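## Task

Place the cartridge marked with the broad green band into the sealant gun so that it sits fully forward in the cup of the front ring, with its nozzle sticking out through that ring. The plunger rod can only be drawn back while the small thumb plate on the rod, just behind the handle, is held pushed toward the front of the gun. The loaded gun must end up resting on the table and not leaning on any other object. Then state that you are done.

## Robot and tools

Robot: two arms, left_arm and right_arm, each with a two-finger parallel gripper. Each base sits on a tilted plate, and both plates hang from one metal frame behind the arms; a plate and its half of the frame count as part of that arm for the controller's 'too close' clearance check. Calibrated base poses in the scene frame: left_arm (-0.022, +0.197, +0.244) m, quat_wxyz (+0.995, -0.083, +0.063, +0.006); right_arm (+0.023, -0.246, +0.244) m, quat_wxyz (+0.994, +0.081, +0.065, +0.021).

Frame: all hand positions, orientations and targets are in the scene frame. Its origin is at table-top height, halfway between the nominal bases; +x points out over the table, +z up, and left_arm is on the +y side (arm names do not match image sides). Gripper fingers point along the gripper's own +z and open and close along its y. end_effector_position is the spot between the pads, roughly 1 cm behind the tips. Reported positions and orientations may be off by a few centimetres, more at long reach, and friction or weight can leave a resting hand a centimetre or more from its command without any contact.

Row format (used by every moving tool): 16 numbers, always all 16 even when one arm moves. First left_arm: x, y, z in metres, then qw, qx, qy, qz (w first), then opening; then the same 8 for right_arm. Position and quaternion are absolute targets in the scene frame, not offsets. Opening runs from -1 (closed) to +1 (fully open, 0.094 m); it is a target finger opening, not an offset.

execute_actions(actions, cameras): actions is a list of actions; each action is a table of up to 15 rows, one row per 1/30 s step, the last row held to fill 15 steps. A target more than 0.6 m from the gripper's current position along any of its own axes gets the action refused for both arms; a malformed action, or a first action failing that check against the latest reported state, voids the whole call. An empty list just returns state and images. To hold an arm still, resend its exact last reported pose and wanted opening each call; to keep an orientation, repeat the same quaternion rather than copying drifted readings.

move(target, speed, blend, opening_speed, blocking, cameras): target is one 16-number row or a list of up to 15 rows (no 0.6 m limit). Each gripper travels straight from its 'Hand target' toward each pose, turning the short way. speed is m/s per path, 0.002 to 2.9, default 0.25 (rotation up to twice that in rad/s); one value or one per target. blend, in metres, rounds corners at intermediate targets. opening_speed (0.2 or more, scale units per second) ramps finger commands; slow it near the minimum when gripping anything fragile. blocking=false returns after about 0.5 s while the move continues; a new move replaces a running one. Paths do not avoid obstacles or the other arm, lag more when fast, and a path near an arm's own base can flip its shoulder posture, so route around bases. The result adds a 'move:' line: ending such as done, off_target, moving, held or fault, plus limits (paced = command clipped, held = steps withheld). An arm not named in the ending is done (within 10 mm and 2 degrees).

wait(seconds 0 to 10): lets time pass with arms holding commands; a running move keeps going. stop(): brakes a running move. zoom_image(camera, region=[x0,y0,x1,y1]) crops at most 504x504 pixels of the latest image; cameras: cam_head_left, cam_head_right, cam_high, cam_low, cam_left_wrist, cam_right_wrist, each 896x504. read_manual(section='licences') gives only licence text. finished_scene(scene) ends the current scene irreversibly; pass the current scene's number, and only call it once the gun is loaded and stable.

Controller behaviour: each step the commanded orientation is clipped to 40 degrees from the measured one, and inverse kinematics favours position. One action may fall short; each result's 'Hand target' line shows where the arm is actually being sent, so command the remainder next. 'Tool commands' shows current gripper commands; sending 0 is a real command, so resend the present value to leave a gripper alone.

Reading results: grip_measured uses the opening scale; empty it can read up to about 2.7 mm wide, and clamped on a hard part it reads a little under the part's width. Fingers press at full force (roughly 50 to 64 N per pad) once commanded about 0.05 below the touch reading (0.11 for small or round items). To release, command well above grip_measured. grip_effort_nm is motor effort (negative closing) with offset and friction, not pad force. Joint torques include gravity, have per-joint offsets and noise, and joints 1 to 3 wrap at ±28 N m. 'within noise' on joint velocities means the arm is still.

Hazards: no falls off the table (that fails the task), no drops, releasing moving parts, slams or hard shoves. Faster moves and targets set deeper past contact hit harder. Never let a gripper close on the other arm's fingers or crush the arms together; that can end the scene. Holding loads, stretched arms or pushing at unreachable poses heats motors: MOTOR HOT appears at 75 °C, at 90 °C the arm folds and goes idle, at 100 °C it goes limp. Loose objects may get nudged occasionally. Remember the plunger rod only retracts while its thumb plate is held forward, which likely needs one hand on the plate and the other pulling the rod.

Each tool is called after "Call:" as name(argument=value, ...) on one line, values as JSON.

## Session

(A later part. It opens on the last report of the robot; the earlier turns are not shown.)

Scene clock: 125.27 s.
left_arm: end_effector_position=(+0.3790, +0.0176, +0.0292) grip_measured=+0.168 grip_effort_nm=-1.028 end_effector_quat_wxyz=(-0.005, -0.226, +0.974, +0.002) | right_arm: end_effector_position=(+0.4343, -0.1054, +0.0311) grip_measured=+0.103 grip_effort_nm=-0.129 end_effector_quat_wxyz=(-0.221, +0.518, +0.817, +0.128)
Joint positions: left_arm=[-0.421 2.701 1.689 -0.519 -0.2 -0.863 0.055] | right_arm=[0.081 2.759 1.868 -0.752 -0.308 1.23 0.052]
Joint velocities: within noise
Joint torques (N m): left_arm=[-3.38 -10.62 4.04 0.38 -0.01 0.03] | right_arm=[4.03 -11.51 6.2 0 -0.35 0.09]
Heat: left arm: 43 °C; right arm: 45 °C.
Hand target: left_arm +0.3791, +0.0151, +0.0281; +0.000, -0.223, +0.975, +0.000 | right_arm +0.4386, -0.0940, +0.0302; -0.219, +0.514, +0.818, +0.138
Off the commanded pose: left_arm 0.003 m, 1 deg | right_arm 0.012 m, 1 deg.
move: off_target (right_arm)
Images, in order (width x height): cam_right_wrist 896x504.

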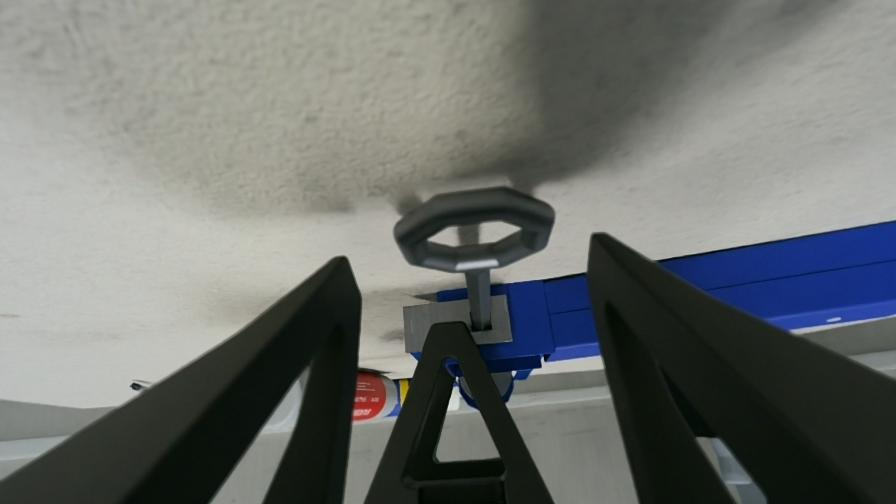

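Call:
move(target=[[0.379,0.015,0.028,0,-0.2232,0.9748,0,0.1,0.437,-0.086,0.013,-0.2191,0.5139,0.8178,0.1377,0.1],[0.379,0.015,0.028,0,-0.2232,0.9748,0,0.1,0.437,-0.086,0.013,-0.2191,0.5139,0.8178,0.1377,-0.5]], speed=0.06, cameras=["cam_right_wrist"])

Scene clock: 129.00 s.
left_arm: end_effector_position=(+0.3797, +0.0178, +0.0292) grip_measured=+0.168 grip_effort_nm=-1.023 end_effector_quat_wxyz=(-0.003, -0.228, +0.974, +0.002) | right_arm: end_effector_position=(+0.4324, -0.0981, +0.0149) grip_measured=-0.256 grip_effort_nm=-1.004 end_effector_quat_wxyz=(-0.222, +0.519, +0.816, +0.126)
Joint positions: left_arm=[-0.421 2.701 1.689 -0.517 -0.203 -0.865 0.055] | right_arm=[0.091 2.811 1.897 -0.729 -0.307 1.243 0.035]
Joint velocities: within noise
Joint torques (N m): left_arm=[-3.33 -10.61 3.96 0.36 -0.02 0.06] | right_arm=[4.16 -11.36 6.06 0.03 -0.33 0.1]
Heat: left arm: 43 °C; right arm: 46 °C.
Hand target: left_arm +0.3791, +0.0151, +0.0280; +0.000, -0.223, +0.975, +0.000 | right_arm +0.4368, -0.0861, +0.0134; -0.219, +0.514, +0.818, +0.138
Off the commanded pose: left_arm 0.003 m, 1 deg | right_arm 0.013 m, 1 deg.
move: off_target (right_arm); target 2's new opening was sent with right_arm's hand 0.012 m and 1 deg from that target
Images, in order (width x height): cam_right_wrist 896x504.

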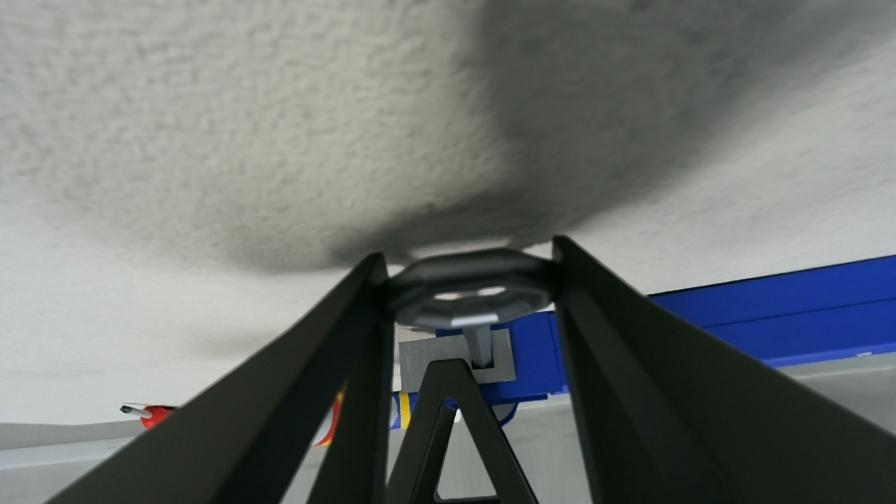

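Call:
move(target=[[0.379,0.015,0.028,0,-0.2232,0.9748,0,0.1,0.4544,-0.122,0.013,-0.2191,0.5139,0.8178,0.1377,-0.5],[0.379,0.015,0.028,0,-0.2232,0.9748,0,0.1,0.4717,-0.158,0.013,-0.2191,0.5139,0.8178,0.1377,-0.5]], speed=0.05, cameras=["cam_left_wrist","cam_right_wrist","cam_high"])

Scene clock: 144.27 s.
left_arm: end_effector_position=(+0.3817, +0.0169, +0.0291) grip_measured=+0.167 grip_effort_nm=-1.028 end_effector_quat_wxyz=(+0.001, -0.232, +0.973, +0.000) | right_arm: end_effector_position=(+0.4539, -0.1418, +0.0141) grip_measured=-0.256 grip_effort_nm=-1.009 end_effector_quat_wxyz=(-0.246, +0.508, +0.814, +0.136)
Joint positions: left_arm=[-0.421 2.701 1.689 -0.508 -0.203 -0.872 0.055] | right_arm=[-0.019 2.91 2.143 -0.948 -0.339 1.103 0.035]
Joint velocities: within noise
Joint torques (N m): left_arm=[-3.32 -10.61 4.07 0.27 0 0.18] | right_arm=[0.38 -13.03 8.09 -0.24 0.08 -0.1]
Heat: left arm: 43 °C; right arm: 46 °C.
Hand target: left_arm +0.3791, +0.0151, +0.0280; +0.000, -0.223, +0.975, +0.000 | right_arm +0.4709, -0.1582, +0.0137; -0.219, +0.514, +0.818, +0.138
Off the commanded pose: left_arm 0.004 m, 1 deg | right_arm 0.024 m, 3 deg.
move: off_target (right_arm)
Images, in order (width x height): cam_high 896x504, cam_left_wrist 896x504, cam_right_wrist 896x504.

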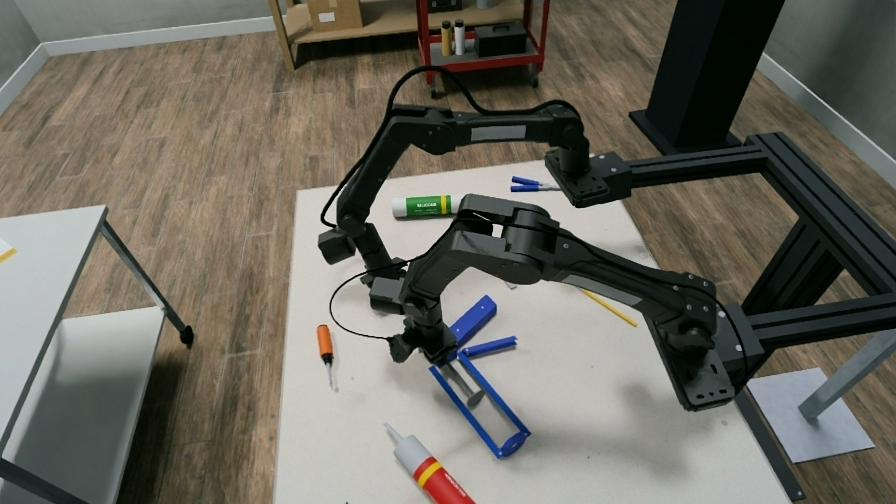

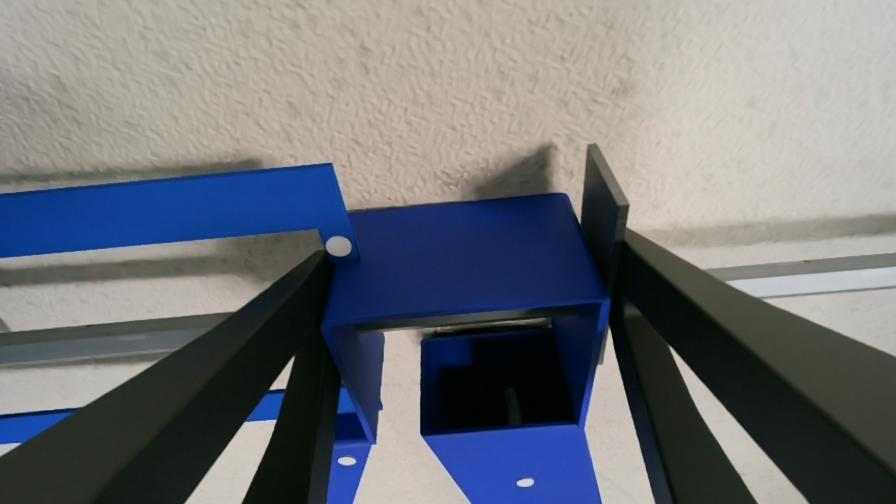

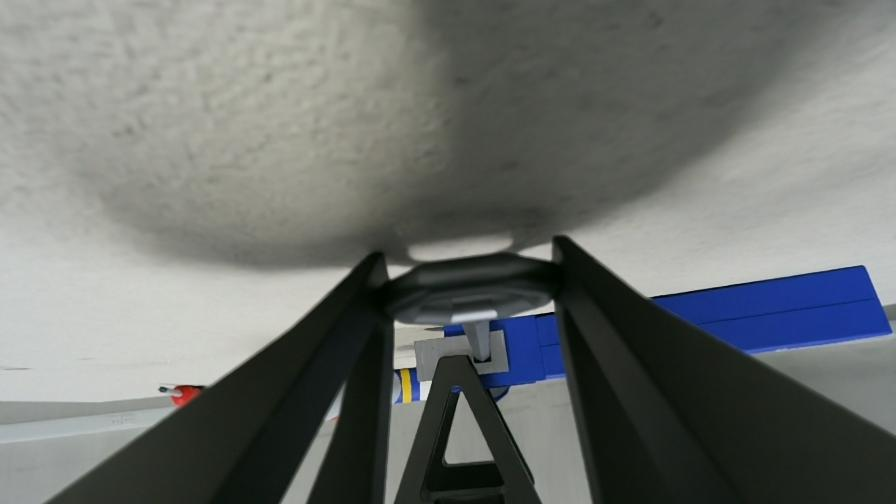

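Call:
move(target=[[0.379,0.015,0.028,0,-0.2232,0.9748,0,0.1,0.4848,-0.186,0.013,-0.2191,0.5139,0.8178,0.1377,-0.5],[0.379,0.015,0.028,0,-0.2232,0.9748,0,0.1,0.504,-0.227,0.013,-0.2191,0.5139,0.8178,0.1377,-0.5],[0.379,0.015,0.028,0,-0.2232,0.9748,0,0.1,0.515,-0.252,0.013,-0.2191,0.5139,0.8178,0.1377,-0.5]], speed=0.05, cameras=["cam_left_wrist","cam_right_wrist","cam_high"])

Scene clock: 149.00 s.
left_arm: end_effector_position=(+0.3842, +0.0105, +0.0317) grip_measured=+0.167 grip_effort_nm=-1.028 end_effector_quat_wxyz=(+0.008, -0.231, +0.973, -0.004) | right_arm: end_effector_position=(+0.4932, -0.2275, +0.0178) grip_measured=-0.256 grip_effort_nm=-1.004 end_effector_quat_wxyz=(-0.231, +0.511, +0.815, +0.144)
Joint positions: left_arm=[-0.434 2.699 1.693 -0.5 -0.206 -0.881 0.055] | right_arm=[-0.181 3.134 2.714 -1.312 -0.315 0.942 0.035]
Joint velocities: within noise
Joint torques (N m): left_arm=[-2.33 -10.52 3.79 0.27 0.02 0.28] | right_arm=[-0.58 -12.97 10.36 -0.02 0.09 -0.03]
Heat: left arm: 44 °C; right arm: 48 °C.
Hand target: left_arm +0.3792, +0.0150, +0.0281; +0.000, -0.223, +0.975, +0.000 | right_arm +0.5127, -0.2523, +0.0152; -0.187, +0.524, +0.818, +0.149
Off the commanded pose: left_arm 0.008 m, 1 deg | right_arm 0.033 m, 2 deg.
joint sent to its limit (right arm) — joint 2 (shoulder), upper limit. The joint targets are off in orientation, not in position.
move: off_target (right_arm)
Images, in order (width x height): cam_high 896x504, cam_left_wrist 896x504, cam_right_wrist 896x504.

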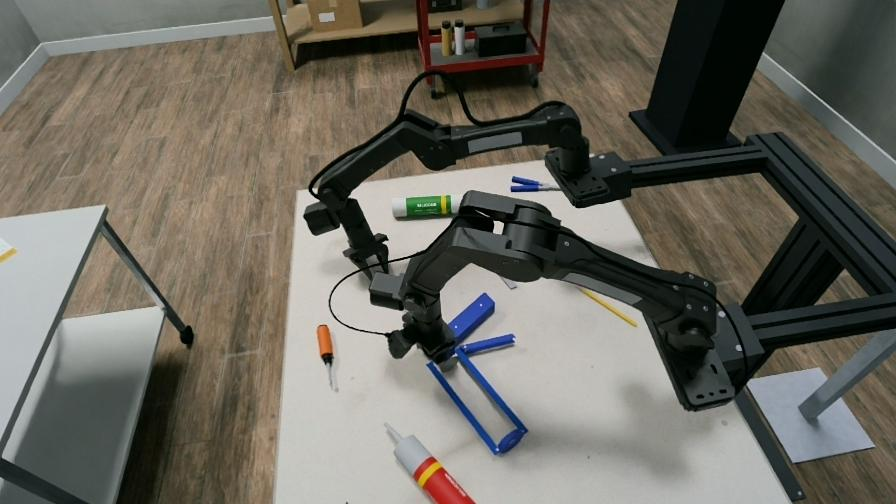

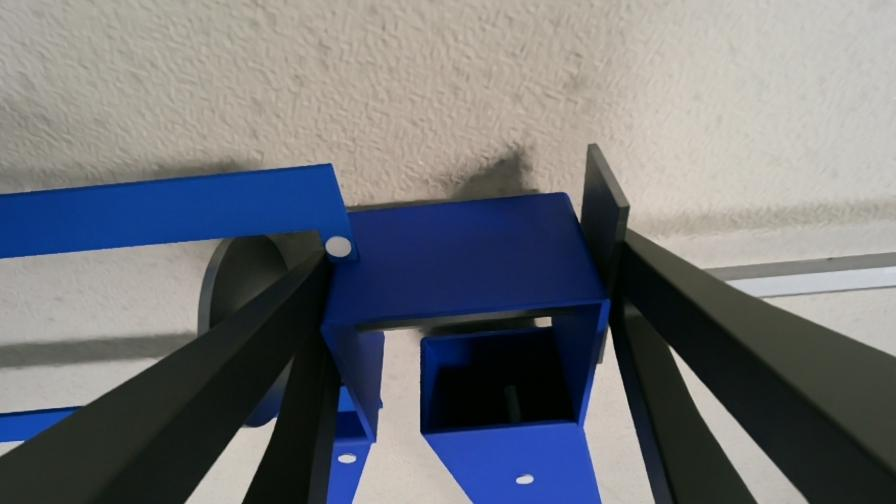

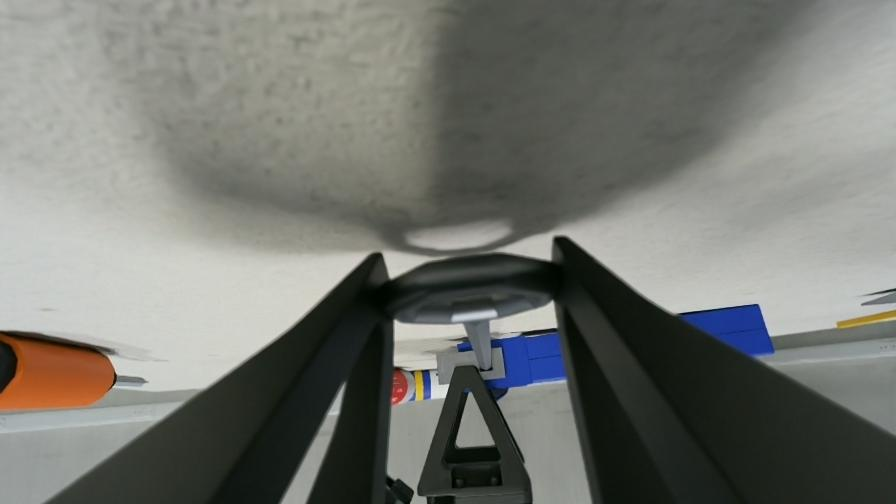

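Call:
move(target=[[0.379,0.015,0.028,0,-0.2232,0.9748,0,0.1,0.493,-0.2275,0.018,-0.2191,0.5139,0.8178,0.1377,0.3],[0.381,0.016,0.028,0,-0.2232,0.9748,0,0.45,0.48,-0.2275,0.12,-0.2191,0.5139,0.8178,0.1377,0.3],[0.381,0.016,0.12,0,-0.2232,0.9748,0,0.8,0.40,-0.28,0.20,-0.2191,0.5139,0.8178,0.1377,0.3]], speed=0.15, cameras=["cam_left_wrist","cam_right_wrist","cam_high"])

Scene clock: 161.10 s.
left_arm: end_effector_position=(+0.3765, +0.0210, +0.0971) grip_measured=+0.797 grip_effort_nm=0.144 end_effector_quat_wxyz=(-0.014, -0.224, +0.975, +0.007) | right_arm: end_effector_position=(+0.3975, -0.2751, +0.1880) grip_measured=+0.297 grip_effort_nm=0.164 end_effector_quat_wxyz=(-0.233, +0.513, +0.815, +0.136)
Joint positions: left_arm=[-0.446 2.522 1.648 -0.682 -0.198 -0.887 0.084] | right_arm=[-0.267 2.255 1.665 -1.177 -0.287 0.858 0.061]
Joint velocities: within noise
Joint torques (N m): left_arm=[-4.49 -14.61 4.3 0.01 -0.07 -0.14] | right_arm=[1.25 -14.83 4.6 -0.55 -0.1 -0.02]
Heat: left arm: 45 °C; right arm: 51 °C.
Hand target: left_arm +0.3808, +0.0160, +0.1191; +0.000, -0.223, +0.975, +0.000 | right_arm +0.3999, -0.2799, +0.1997; -0.219, +0.514, +0.818, +0.138
Off the commanded pose: left_arm 0.024 m, 2 deg | right_arm 0.013 m, 2 deg.
move: off_target (left_arm, right_arm); target 3's new opening was sent with left_arm's hand 0.024 m and 2 deg from that target
Images, in order (width x height): cam_high 896x504, cam_left_wrist 896x504, cam_right_wrist 896x504.

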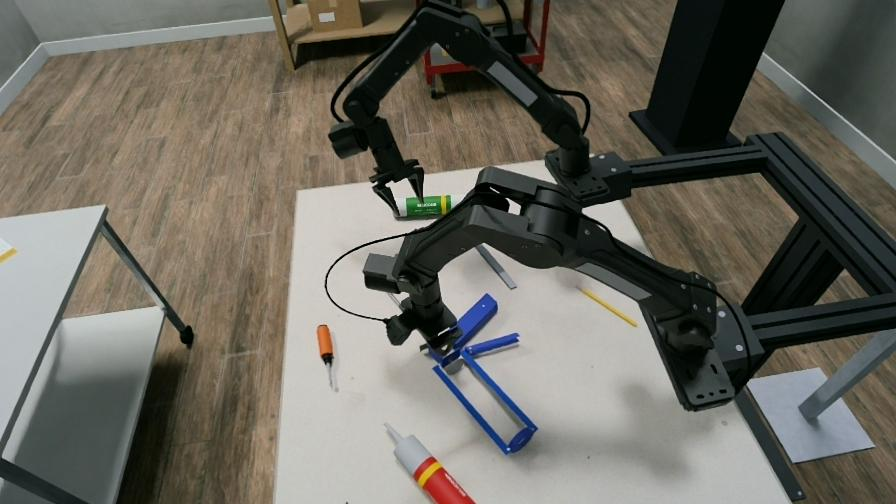

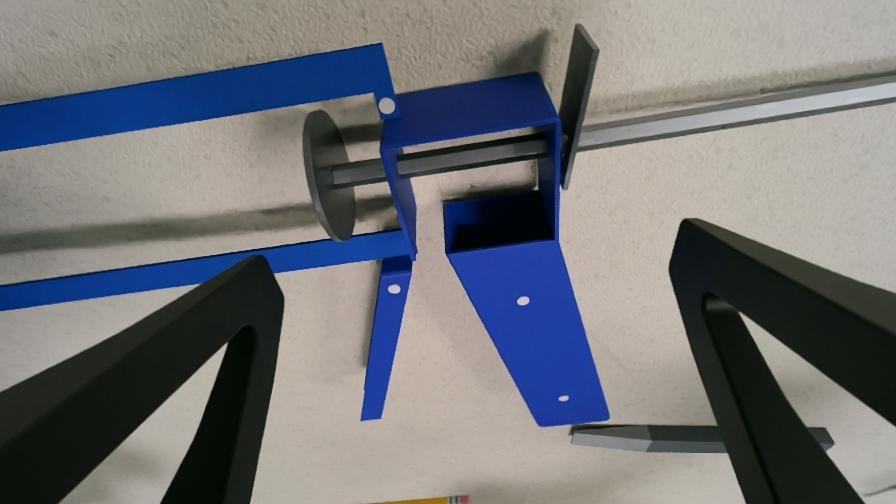

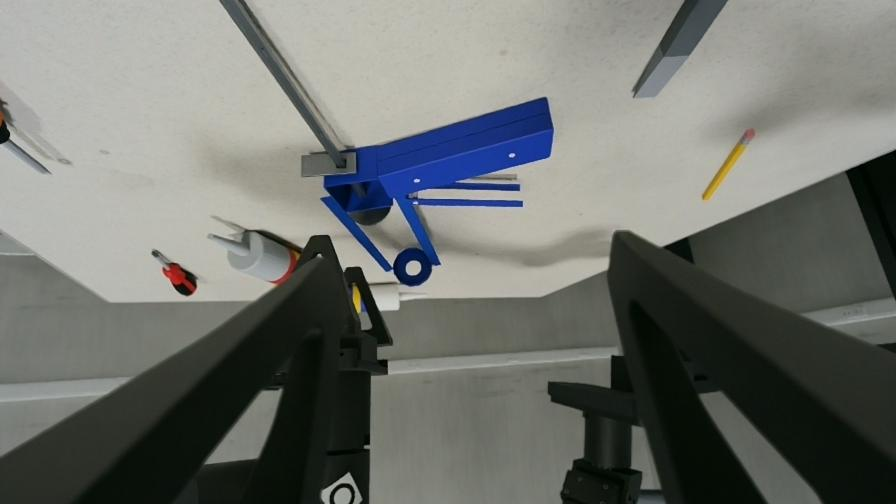

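Call:
move(target=[0.3845,0.0225,0.085,0,-0.2181,0.9759,0,1.0,0.40,-0.28,0.20,-0.2191,0.5139,0.8178,0.1377,0.3], speed=0.1, cameras=["cam_left_wrist"])

Scene clock: 168.53 s.
left_arm: end_effector_position=(+0.3867, +0.0209, +0.0962) grip_measured=+0.997 grip_effort_nm=0.144 end_effector_quat_wxyz=(+0.001, -0.223, +0.975, -0.004) | right_arm: end_effector_position=(+0.3975, -0.2751, +0.1880) grip_measured=+0.297 grip_effort_nm=0.164 end_effector_quat_wxyz=(-0.233, +0.513, +0.815, +0.136)
Joint positions: left_arm=[-0.436 2.522 1.648 -0.643 -0.198 -0.868 0.094] | right_arm=[-0.267 2.255 1.665 -1.177 -0.287 0.858 0.061]
Joint velocities: within noise
Joint torques (N m): left_arm=[-2.41 -8.77 4.66 0.46 -0.05 0.13] | right_arm=[1.18 -14.76 4.59 -0.55 -0.11 -0.01]
Heat: left arm: 45 °C; right arm: 53 °C.
Hand target: left_arm +0.3843, +0.0227, +0.0852; +0.000, -0.218, +0.976, +0.000 | right_arm +0.3999, -0.2799, +0.1997; -0.219, +0.514, +0.818, +0.138
Off the commanded pose: left_arm 0.012 m, 1 deg | right_arm 0.013 m, 2 deg.
move: off_target (left_arm, right_arm)
Images, in order (width x height): cam_left_wrist 896x504.

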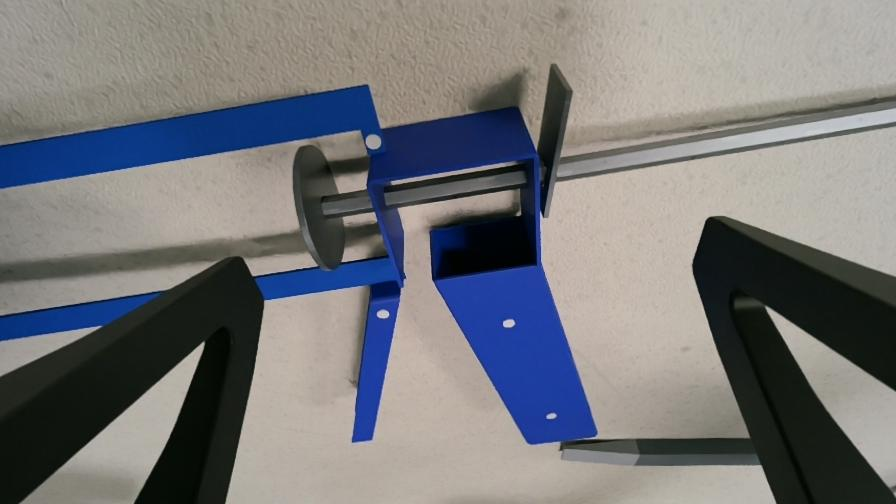

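Call:
move(target=[0.3785,0.0305,0.045,0,-0.2181,0.9759,0,1.0,0.40,-0.28,0.20,-0.2191,0.5139,0.8178,0.1377,0.3], speed=0.1, cameras=["cam_left_wrist"])

Scene clock: 175.13 s.
left_arm: end_effector_position=(+0.3807, +0.0293, +0.0547) grip_measured=+0.997 grip_effort_nm=0.144 end_effector_quat_wxyz=(+0.000, -0.223, +0.975, -0.003) | right_arm: end_effector_position=(+0.3975, -0.2751, +0.1880) grip_measured=+0.297 grip_effort_nm=0.159 end_effector_quat_wxyz=(-0.233, +0.513, +0.815, +0.136)
Joint positions: left_arm=[-0.406 2.604 1.616 -0.527 -0.198 -0.838 0.094] | right_arm=[-0.267 2.255 1.665 -1.177 -0.287 0.858 0.061]
Joint velocities: within noise
Joint torques (N m): left_arm=[-2.61 -8.79 4.3 0.46 -0.03 0.16] | right_arm=[1.21 -14.78 4.6 -0.55 -0.11 -0.01]
Heat: left arm: 43 °C; right arm: 54 °C.
Hand target: left_arm +0.3782, +0.0305, +0.0452; +0.000, -0.218, +0.976, +0.000 | right_arm +0.3999, -0.2799, +0.1997; -0.219, +0.514, +0.818, +0.138
Off the commanded pose: left_arm 0.010 m, 1 deg | right_arm 0.013 m, 2 deg.
move: off_target (right_arm)
Images, in order (width x height): cam_left_wrist 896x504.

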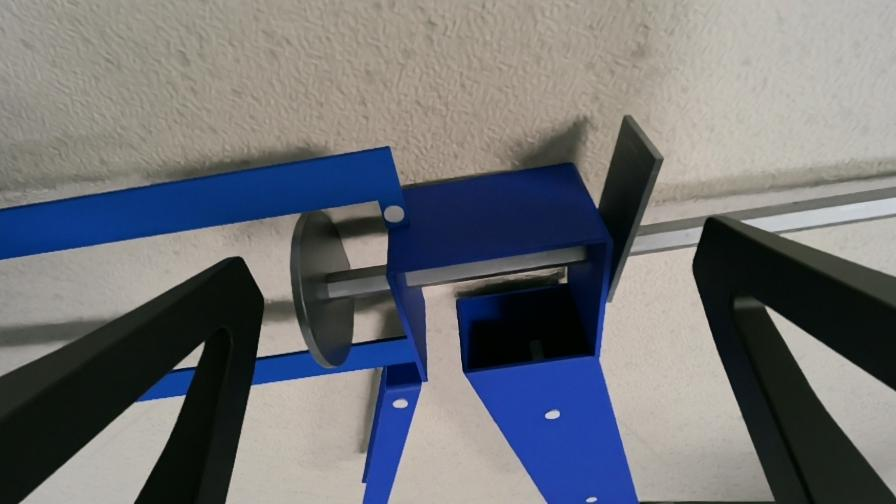

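Call:
move(target=[[0.3785,0.0305,0.02,0,-0.2181,0.9759,0,1.0,0.40,-0.28,0.20,-0.2191,0.5139,0.8178,0.1377,0.3],[0.3785,0.0305,0.02,0,-0.2181,0.9759,0,0.5,0.40,-0.28,0.20,-0.2191,0.5139,0.8178,0.1377,0.3]], speed=0.08, opening_speed=0.5, cameras=["cam_left_wrist"])

Call:
move(target=[0.3785,0.0305,0.02,0,-0.2181,0.9759,0,0.2,0.40,-0.28,0.20,-0.2191,0.5139,0.8178,0.1377,0.3], opening_speed=0.4, cameras=["cam_left_wrist","cam_high"])

Scene clock: 181.67 s.
left_arm: end_effector_position=(+0.3736, +0.0285, +0.0285) grip_measured=+0.506 grip_effort_nm=-0.310 end_effector_quat_wxyz=(-0.006, -0.219, +0.976, -0.003) | right_arm: end_effector_position=(+0.3975, -0.2751, +0.1880) grip_measured=+0.297 grip_effort_nm=0.164 end_effector_quat_wxyz=(-0.233, +0.513, +0.815, +0.136)
Joint positions: left_arm=[-0.399 2.669 1.618 -0.472 -0.189 -0.824 0.071] | right_arm=[-0.267 2.255 1.665 -1.177 -0.287 0.858 0.061]
Joint velocities: within noise
Joint torques (N m): left_arm=[-2.04 -8.44 6.46 0.36 -0.1 0.11] | right_arm=[1.22 -14.84 4.57 -0.56 -0.11 -0.02]
Heat: left arm: 42 °C; right arm: 55 °C.
Hand target: left_arm +0.3782, +0.0307, +0.0202; +0.000, -0.218, +0.976, +0.000 | right_arm +0.3999, -0.2799, +0.1997; -0.219, +0.514, +0.818, +0.138
Off the commanded pose: left_arm 0.010 m, 1 deg | right_arm 0.013 m, 2 deg.
move: off_target (right_arm); target 2's new opening was sent with left_arm's hand 0.011 m and 1 deg from that target
Images, in order (width x height): cam_left_wrist 896x504.

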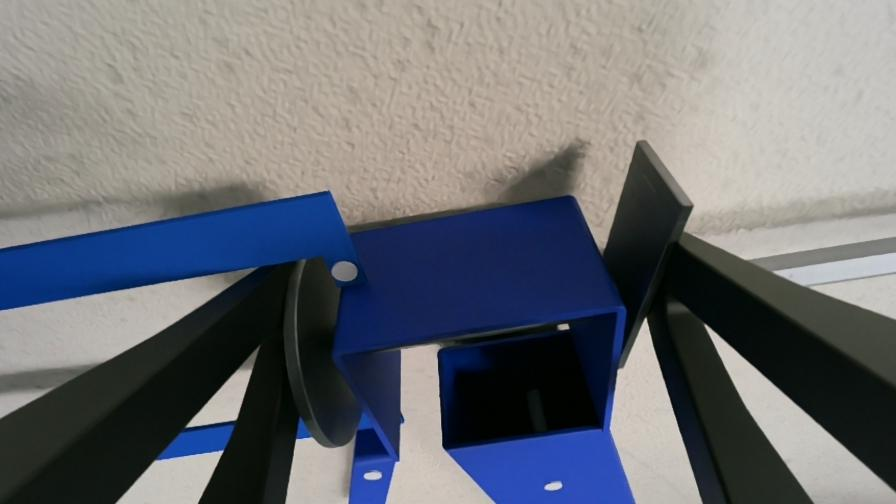

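Scene clock: 182.70 s.
left_arm: end_effector_position=(+0.3740, +0.0295, +0.0283) grip_measured=+0.202 grip_effort_nm=-0.701 end_effector_quat_wxyz=(-0.005, -0.220, +0.976, -0.003) | right_arm: end_effector_position=(+0.3975, -0.2751, +0.1880) grip_measured=+0.297 grip_effort_nm=0.159 end_effector_quat_wxyz=(-0.233, +0.513, +0.815, +0.136)
Joint positions: left_arm=[-0.396 2.669 1.618 -0.471 -0.19 -0.823 0.056] | right_arm=[-0.267 2.255 1.665 -1.177 -0.287 0.858 0.061]
Joint velocities: within noise
Joint torques (N m): left_arm=[-2.45 -8.34 6.43 0.37 -0.09 0.14] | right_arm=[1.21 -14.84 4.6 -0.56 -0.09 -0.02]
Heat: left arm: 42 °C; right arm: 55 °C.
Hand target: left_arm +0.3782, +0.0307, +0.0202; +0.000, -0.218, +0.976, +0.000 | right_arm +0.3999, -0.2799, +0.1997; -0.219, +0.514, +0.818, +0.138
Off the commanded pose: left_arm 0.009 m, 1 deg | right_arm 0.013 m, 2 deg.
move: off_target (right_arm)
Images, in order (width x height): cam_high 896x504, cam_left_wrist 896x504.

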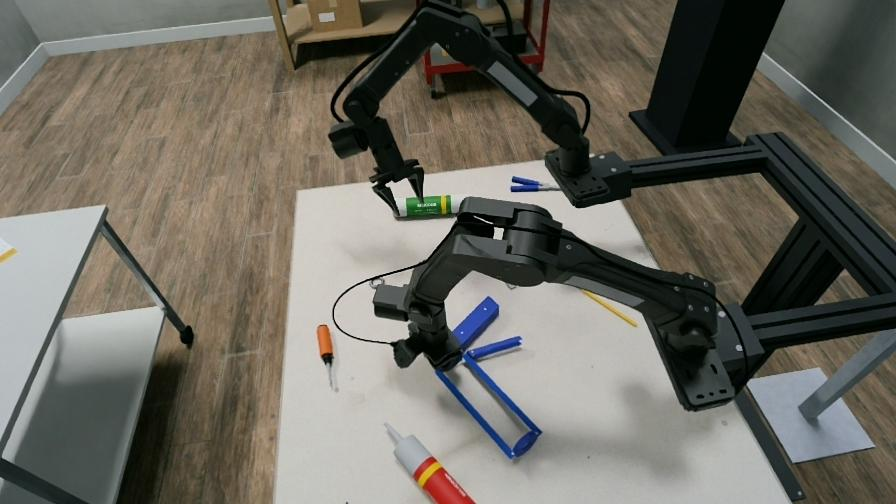

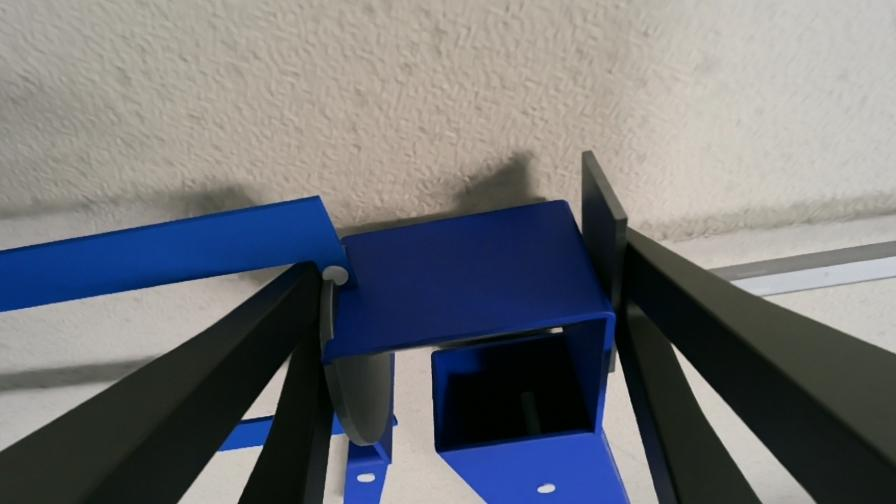

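Call:
move(target=[0.3785,0.0305,0.02,0,-0.2181,0.9759,0,0.08,0.40,-0.28,0.20,-0.2191,0.5139,0.8178,0.1377,0.3], opening_speed=0.4, cameras=["cam_left_wrist"])

Scene clock: 185.67 s.
left_arm: end_effector_position=(+0.3740, +0.0295, +0.0283) grip_measured=+0.187 grip_effort_nm=-1.028 end_effector_quat_wxyz=(-0.005, -0.220, +0.976, -0.003) | right_arm: end_effector_position=(+0.3975, -0.2751, +0.1880) grip_measured=+0.297 grip_effort_nm=0.164 end_effector_quat_wxyz=(-0.233, +0.513, +0.815, +0.136)
Joint positions: left_arm=[-0.396 2.669 1.618 -0.471 -0.19 -0.823 0.056] | right_arm=[-0.267 2.255 1.665 -1.177 -0.287 0.858 0.061]
Joint velocities: within noise
Joint torques (N m): left_arm=[-2.33 -8.35 6.48 0.34 -0.09 0.14] | right_arm=[1.18 -14.91 4.57 -0.57 -0.1 -0.02]
Heat: left arm: 41 °C; right arm: 55 °C.
Hand target: left_arm +0.3782, +0.0307, +0.0202; +0.000, -0.218, +0.976, +0.000 | right_arm +0.3999, -0.2799, +0.1997; -0.219, +0.514, +0.818, +0.138
Off the commanded pose: left_arm 0.009 m, 1 deg | right_arm 0.013 m, 2 deg.
move: off_target (right_arm)
Images, in order (width x height): cam_left_wrist 896x504.

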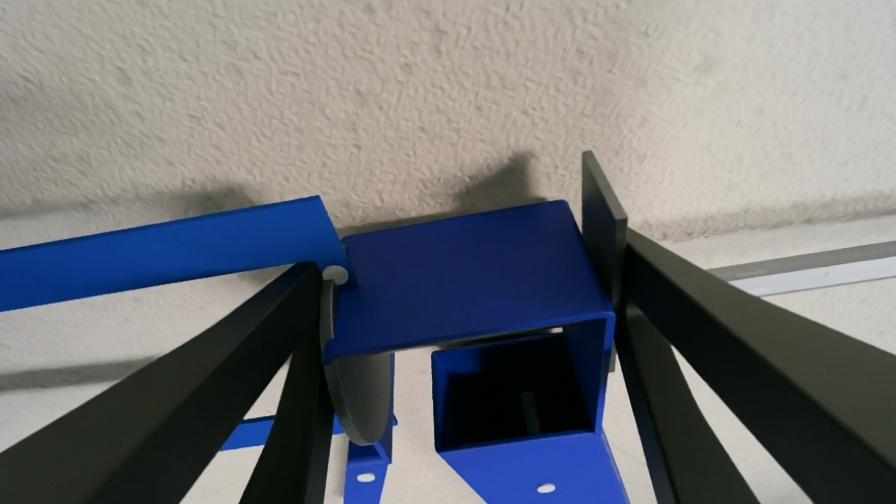

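Call:
move(target=[[0.3785,0.0305,0.02,0,-0.2181,0.9759,0,0.6,0.32,-0.39,0.2,0.342,0,0.94,0,0.8],[0.3785,0.0305,0.13,0,-0.2181,0.9759,0,0.6,0.32,-0.39,0.2,0.342,0,0.94,0,0.8],[0.33,0.02,0.29,0.342,0,0.94,0,0.6,0.32,-0.39,0.2,0.342,0,0.94,0,0.8]], speed=0.25, cameras=["cam_left_wrist","cam_right_wrist","cam_high"])

Scene clock: 196.33 s.
left_arm: end_effector_position=(+0.3263, +0.0225, +0.2747) grip_measured=+0.597 grip_effort_nm=0.139 end_effector_quat_wxyz=(+0.319, +0.003, +0.948, +0.011) | right_arm: end_effector_position=(+0.3158, -0.3884, +0.1964) grip_measured=+0.797 grip_effort_nm=0.168 end_effector_quat_wxyz=(+0.326, +0.005, +0.945, +0.000)
Joint positions: left_arm=[-0.769 1.729 0.86 -0.174 -0.624 -0.523 0.075] | right_arm=[-0.683 1.483 0.377 0.289 -0.337 -0.551 0.084]
Joint velocities: within noise
Joint torques (N m): left_arm=[-2.81 -8.7 5.44 1.29 -0.32 0.17] | right_arm=[-0.57 -4.7 3.95 1.61 -0.4 -0.06]
Heat: left arm: 40 °C; right arm: 52 °C.
Hand target: left_arm +0.3299, +0.0200, +0.2899; +0.341, +0.000, +0.940, +0.000 | right_arm +0.3198, -0.3900, +0.2000; +0.341, +0.000, +0.940, +0.000
Off the commanded pose: left_arm 0.016 m, 3 deg | right_arm 0.006 m, 2 deg.
move: off_target (left_arm)
Images, in order (width x height): cam_high 896x504, cam_left_wrist 896x504, cam_right_wrist 896x504.

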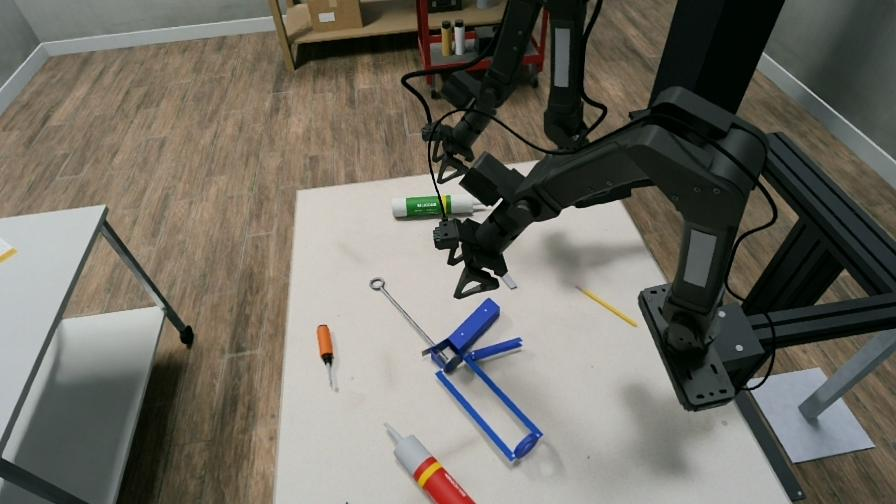

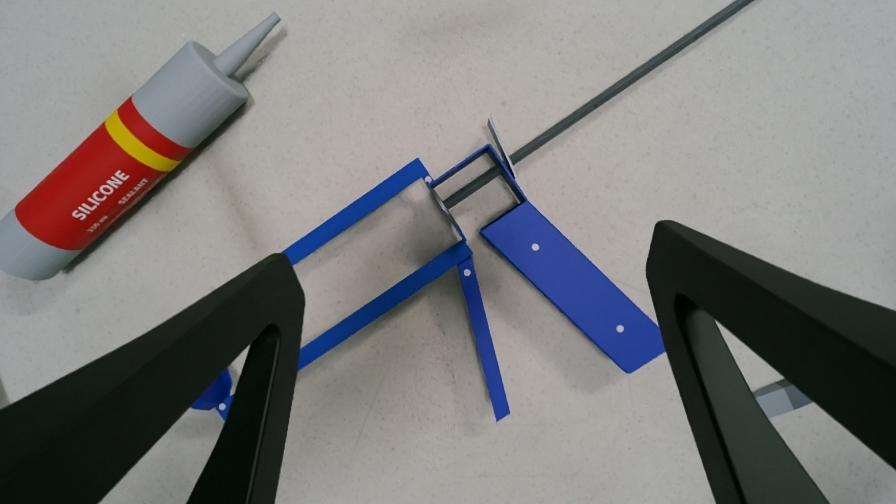

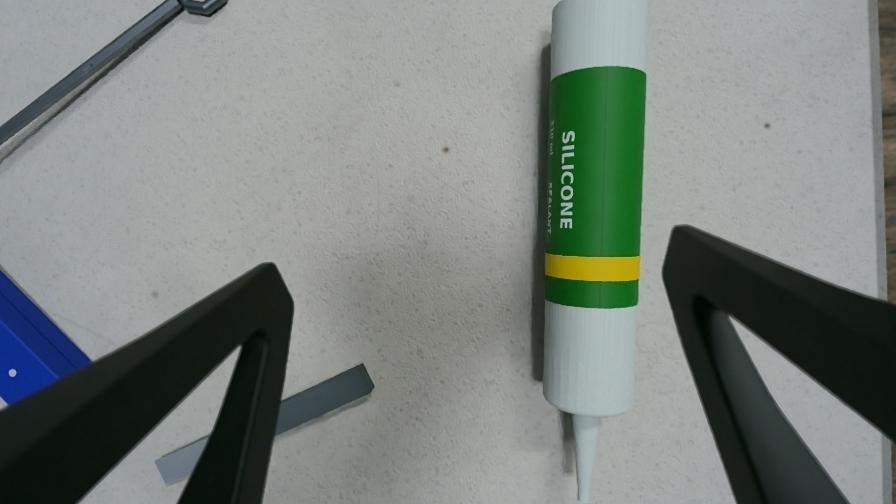

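Call:
move(target=[[0.33,0.02,0.29,0.342,0,0.94,0,0.6,0.318,-0.4575,0.13,0,0.0558,0.9984,0,1.0]], speed=0.25, cameras=["cam_right_wrist"])

Scene clock: 224.33 s.
left_arm: end_effector_position=(+0.3266, +0.0224, +0.2749) grip_measured=+0.597 grip_effort_nm=0.144 end_effector_quat_wxyz=(+0.319, +0.003, +0.948, +0.011) | right_arm: end_effector_position=(+0.3129, -0.4578, +0.1303) grip_measured=+0.997 grip_effort_nm=0.178 end_effector_quat_wxyz=(+0.003, +0.058, +0.998, +0.001)
Joint positions: left_arm=[-0.769 1.729 0.86 -0.172 -0.624 -0.522 0.075] | right_arm=[-0.664 1.984 1.077 -0.459 0.046 -0.511 0.094]
Joint velocities: within noise
Joint torques (N m): left_arm=[-2.77 -8.69 5.44 1.24 -0.28 0.15] | right_arm=[1.61 -8.2 6.41 0.15 0.11 0.07]
Heat: left arm: 42 °C; right arm: 43 °C.
Hand target: left_arm +0.3300, +0.0200, +0.2898; +0.341, +0.000, +0.940, +0.000 | right_arm +0.3179, -0.4574, +0.1300; +0.000, +0.056, +0.998, +0.000
Off the commanded pose: left_arm 0.016 m, 3 deg | right_arm 0.005 m, 0 deg.
move: off_target (left_arm)
Images, in order (width x height): cam_right_wrist 896x504.

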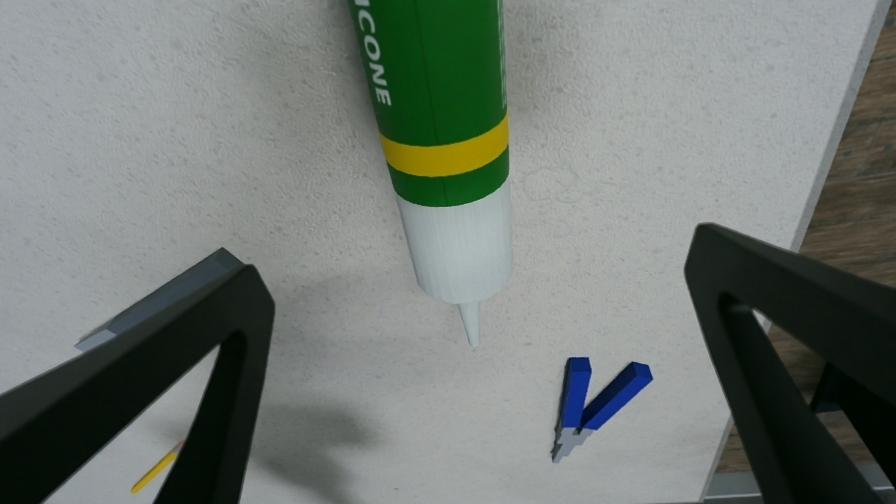

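Call:
move(target=[[0.33,0.02,0.29,0.342,0,0.94,0,0.6,0.3145,-0.4517,0.026,0,0.0558,0.9984,0,1.0],[0.30,0.22,0.26,0,0,1,0,0.6,0.3145,-0.4517,0.026,0,0.0558,0.9984,0,-0.05]], speed=0.15, opening_speed=1.0, cameras=["cam_right_wrist","cam_high"])

Scene clock: 234.47 s.
left_arm: end_effector_position=(+0.2950, +0.2203, +0.2580) grip_measured=+0.597 grip_effort_nm=0.144 end_effector_quat_wxyz=(+0.003, -0.005, +1.000, +0.004) | right_arm: end_effector_position=(+0.3068, -0.4472, +0.0289) grip_measured=+0.013 grip_effort_nm=-0.999 end_effector_quat_wxyz=(-0.010, +0.057, +0.998, +0.009)
Joint positions: left_arm=[-0.06 1.655 1.09 -0.883 -0.179 -0.047 0.075] | right_arm=[-0.664 2.316 1.103 -0.183 0.047 -0.511 0.048]
Joint velocities: within noise
Joint torques (N m): left_arm=[-1.25 -4.66 8.84 0.12 0.06 0.15] | right_arm=[0.92 -8.91 3.99 0.45 0.05 0]
Heat: left arm: 41 °C; right arm: 45 °C.
Hand target: left_arm +0.3000, +0.2200, +0.2600; +0.000, +0.000, +1.000, +0.000 | right_arm +0.3145, -0.4517, +0.0264; +0.000, +0.056, +0.998, +0.000
Off the commanded pose: left_arm 0.005 m, 1 deg | right_arm 0.009 m, 2 deg.
move: done
Images, in order (width x height): cam_high 896x504, cam_right_wrist 896x504.

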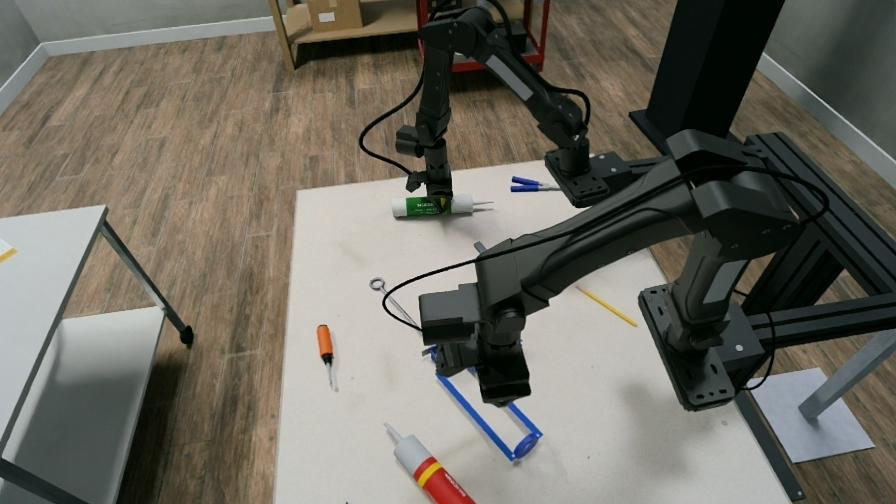

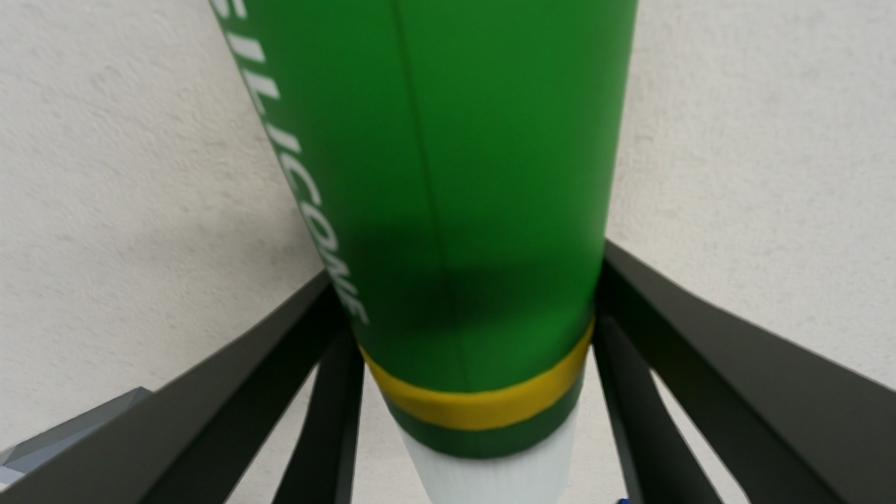

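Call:
move(target=[[0.30,0.22,0.26,0,0,1,0,0.6,0.3145,-0.4517,0.15,0,0.0558,0.9984,0,-0.05],[0.30,0.22,0.26,0,0,1,0,0.6,0.45,-0.2,0.16,0,0.3,0.9539,0,-0.05],[0.30,0.22,0.26,0,0,1,0,0.6,0.514,0.008,0.15,0,0.532,0.8467,0,-0.05],[0.30,0.22,0.26,0,0,1,0,0.6,0.514,0.008,0.05,0,0.532,0.8467,0,-0.05]], speed=[0.15,0.25,0.25,0.15], blend=[0.03,0.05,0.03,0], cameras=["cam_right_wrist","cam_high"])

Scene clock: 244.70 s.
left_arm: end_effector_position=(+0.2948, +0.2203, +0.2580) grip_measured=+0.597 grip_effort_nm=0.144 end_effector_quat_wxyz=(+0.002, -0.005, +1.000, +0.003) | right_arm: end_effector_position=(+0.5106, +0.0082, +0.0542) grip_measured=+0.013 grip_effort_nm=-1.004 end_effector_quat_wxyz=(+0.003, +0.533, +0.846, +0.029)
Joint positions: left_arm=[-0.06 1.655 1.09 -0.883 -0.179 -0.047 0.075] | right_arm=[0.429 3.133 2.747 -1.082 0.179 1.58 0.048]
Joint velocities: within noise
Joint torques (N m): left_arm=[-1.01 -4.81 8.76 0.11 0.06 0.16] | right_arm=[3.38 -13.72 6.91 0.46 0.21 -0.01]
Heat: left arm: 38 °C; right arm: 47 °C.
Hand target: left_arm +0.3000, +0.2200, +0.2600; +0.001, +0.000, +1.000, +0.000 | right_arm +0.5133, +0.0077, +0.0502; +0.015, +0.532, +0.846, +0.028
Off the commanded pose: left_arm 0.006 m, 1 deg | right_arm 0.005 m, 3 deg.
joint sent to its limit (right arm) — joint 2 (shoulder), upper limit. The joint targets are off in orientation, not in position.
move: off_target (right_arm)
Images, in order (width x height): cam_high 896x504, cam_right_wrist 896x504.

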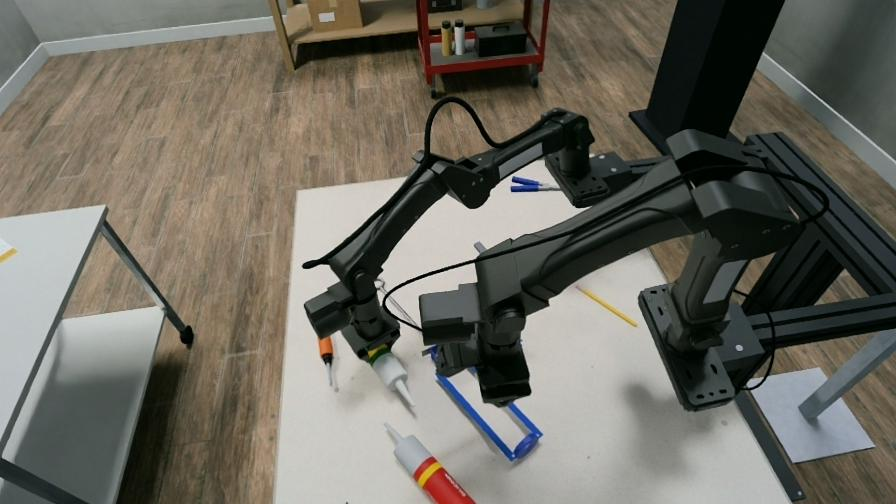

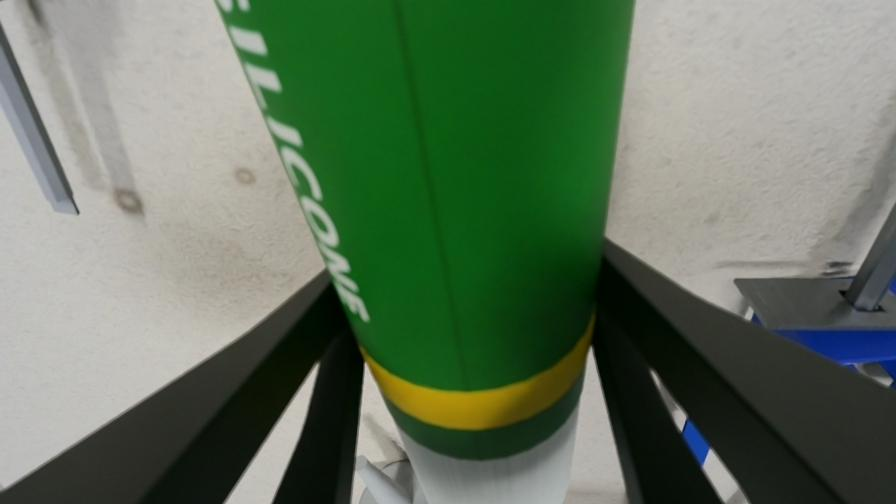

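Call:
move(target=[[0.30,0.22,0.26,0,0,1,0,0.6,0.514,0.006,0.028,0,0.532,0.8467,0,-0.05]], speed=0.06, cameras=["cam_right_wrist","cam_low"])

Scene clock: 248.87 s.
left_arm: end_effector_position=(+0.2947, +0.2203, +0.2580) grip_measured=+0.597 grip_effort_nm=0.149 end_effector_quat_wxyz=(+0.002, -0.005, +1.000, +0.004) | right_arm: end_effector_position=(+0.5067, +0.0066, +0.0340) grip_measured=+0.013 grip_effort_nm=-1.009 end_effector_quat_wxyz=(+0.004, +0.530, +0.847, +0.029)
Joint positions: left_arm=[-0.06 1.655 1.09 -0.884 -0.179 -0.047 0.075] | right_arm=[0.422 3.133 2.666 -0.998 0.179 1.567 0.048]
Joint velocities: within noise
Joint torques (N m): left_arm=[-1.16 -4.75 8.96 0.13 0.05 0.17] | right_arm=[2.96 -13.65 6.28 0.73 0.16 -0.04]
Heat: left arm: 38 °C; right arm: 49 °C.
Hand target: left_arm +0.3000, +0.2200, +0.2600; +0.000, +0.000, +1.000, +0.000 | right_arm +0.5131, +0.0055, +0.0287; +0.019, +0.532, +0.846, +0.035
Off the commanded pose: left_arm 0.006 m, 1 deg | right_arm 0.009 m, 3 deg.
joint sent to its limit (right arm) — joint 2 (shoulder), upper limit. The joint targets are off in orientation, not in position.
move: off_target (right_arm)
Images, in order (width x height): cam_low 896x504, cam_right_wrist 896x504.

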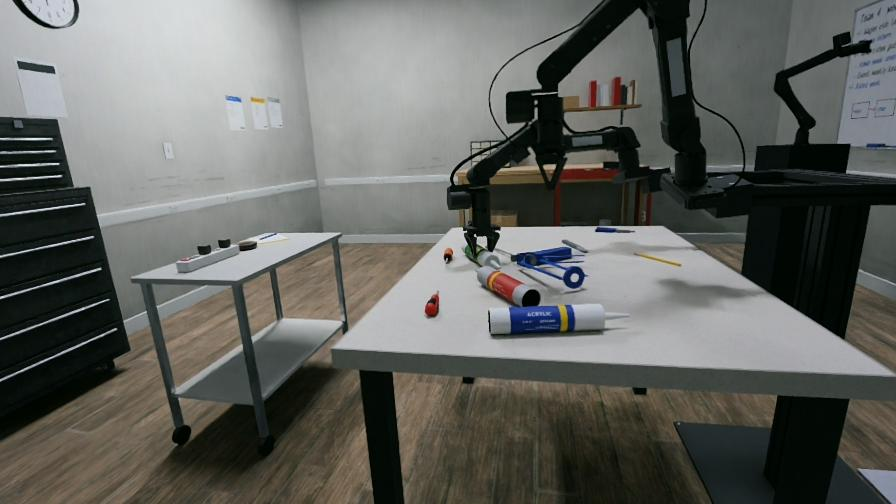

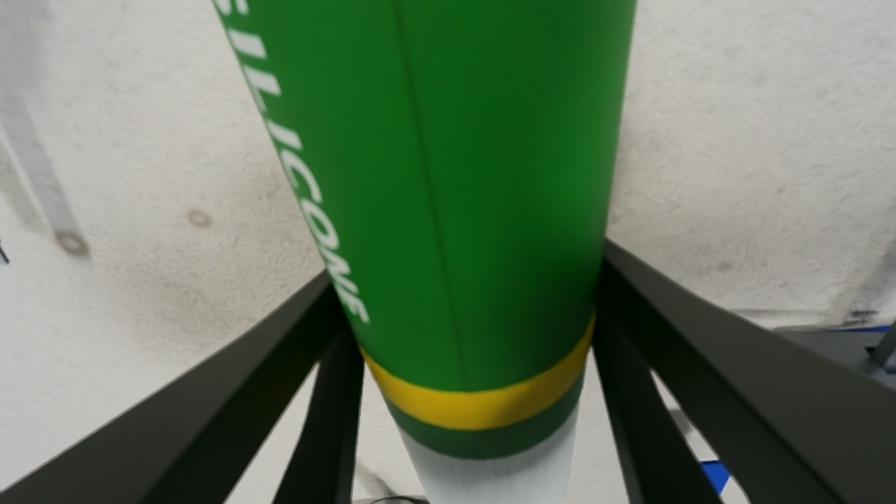

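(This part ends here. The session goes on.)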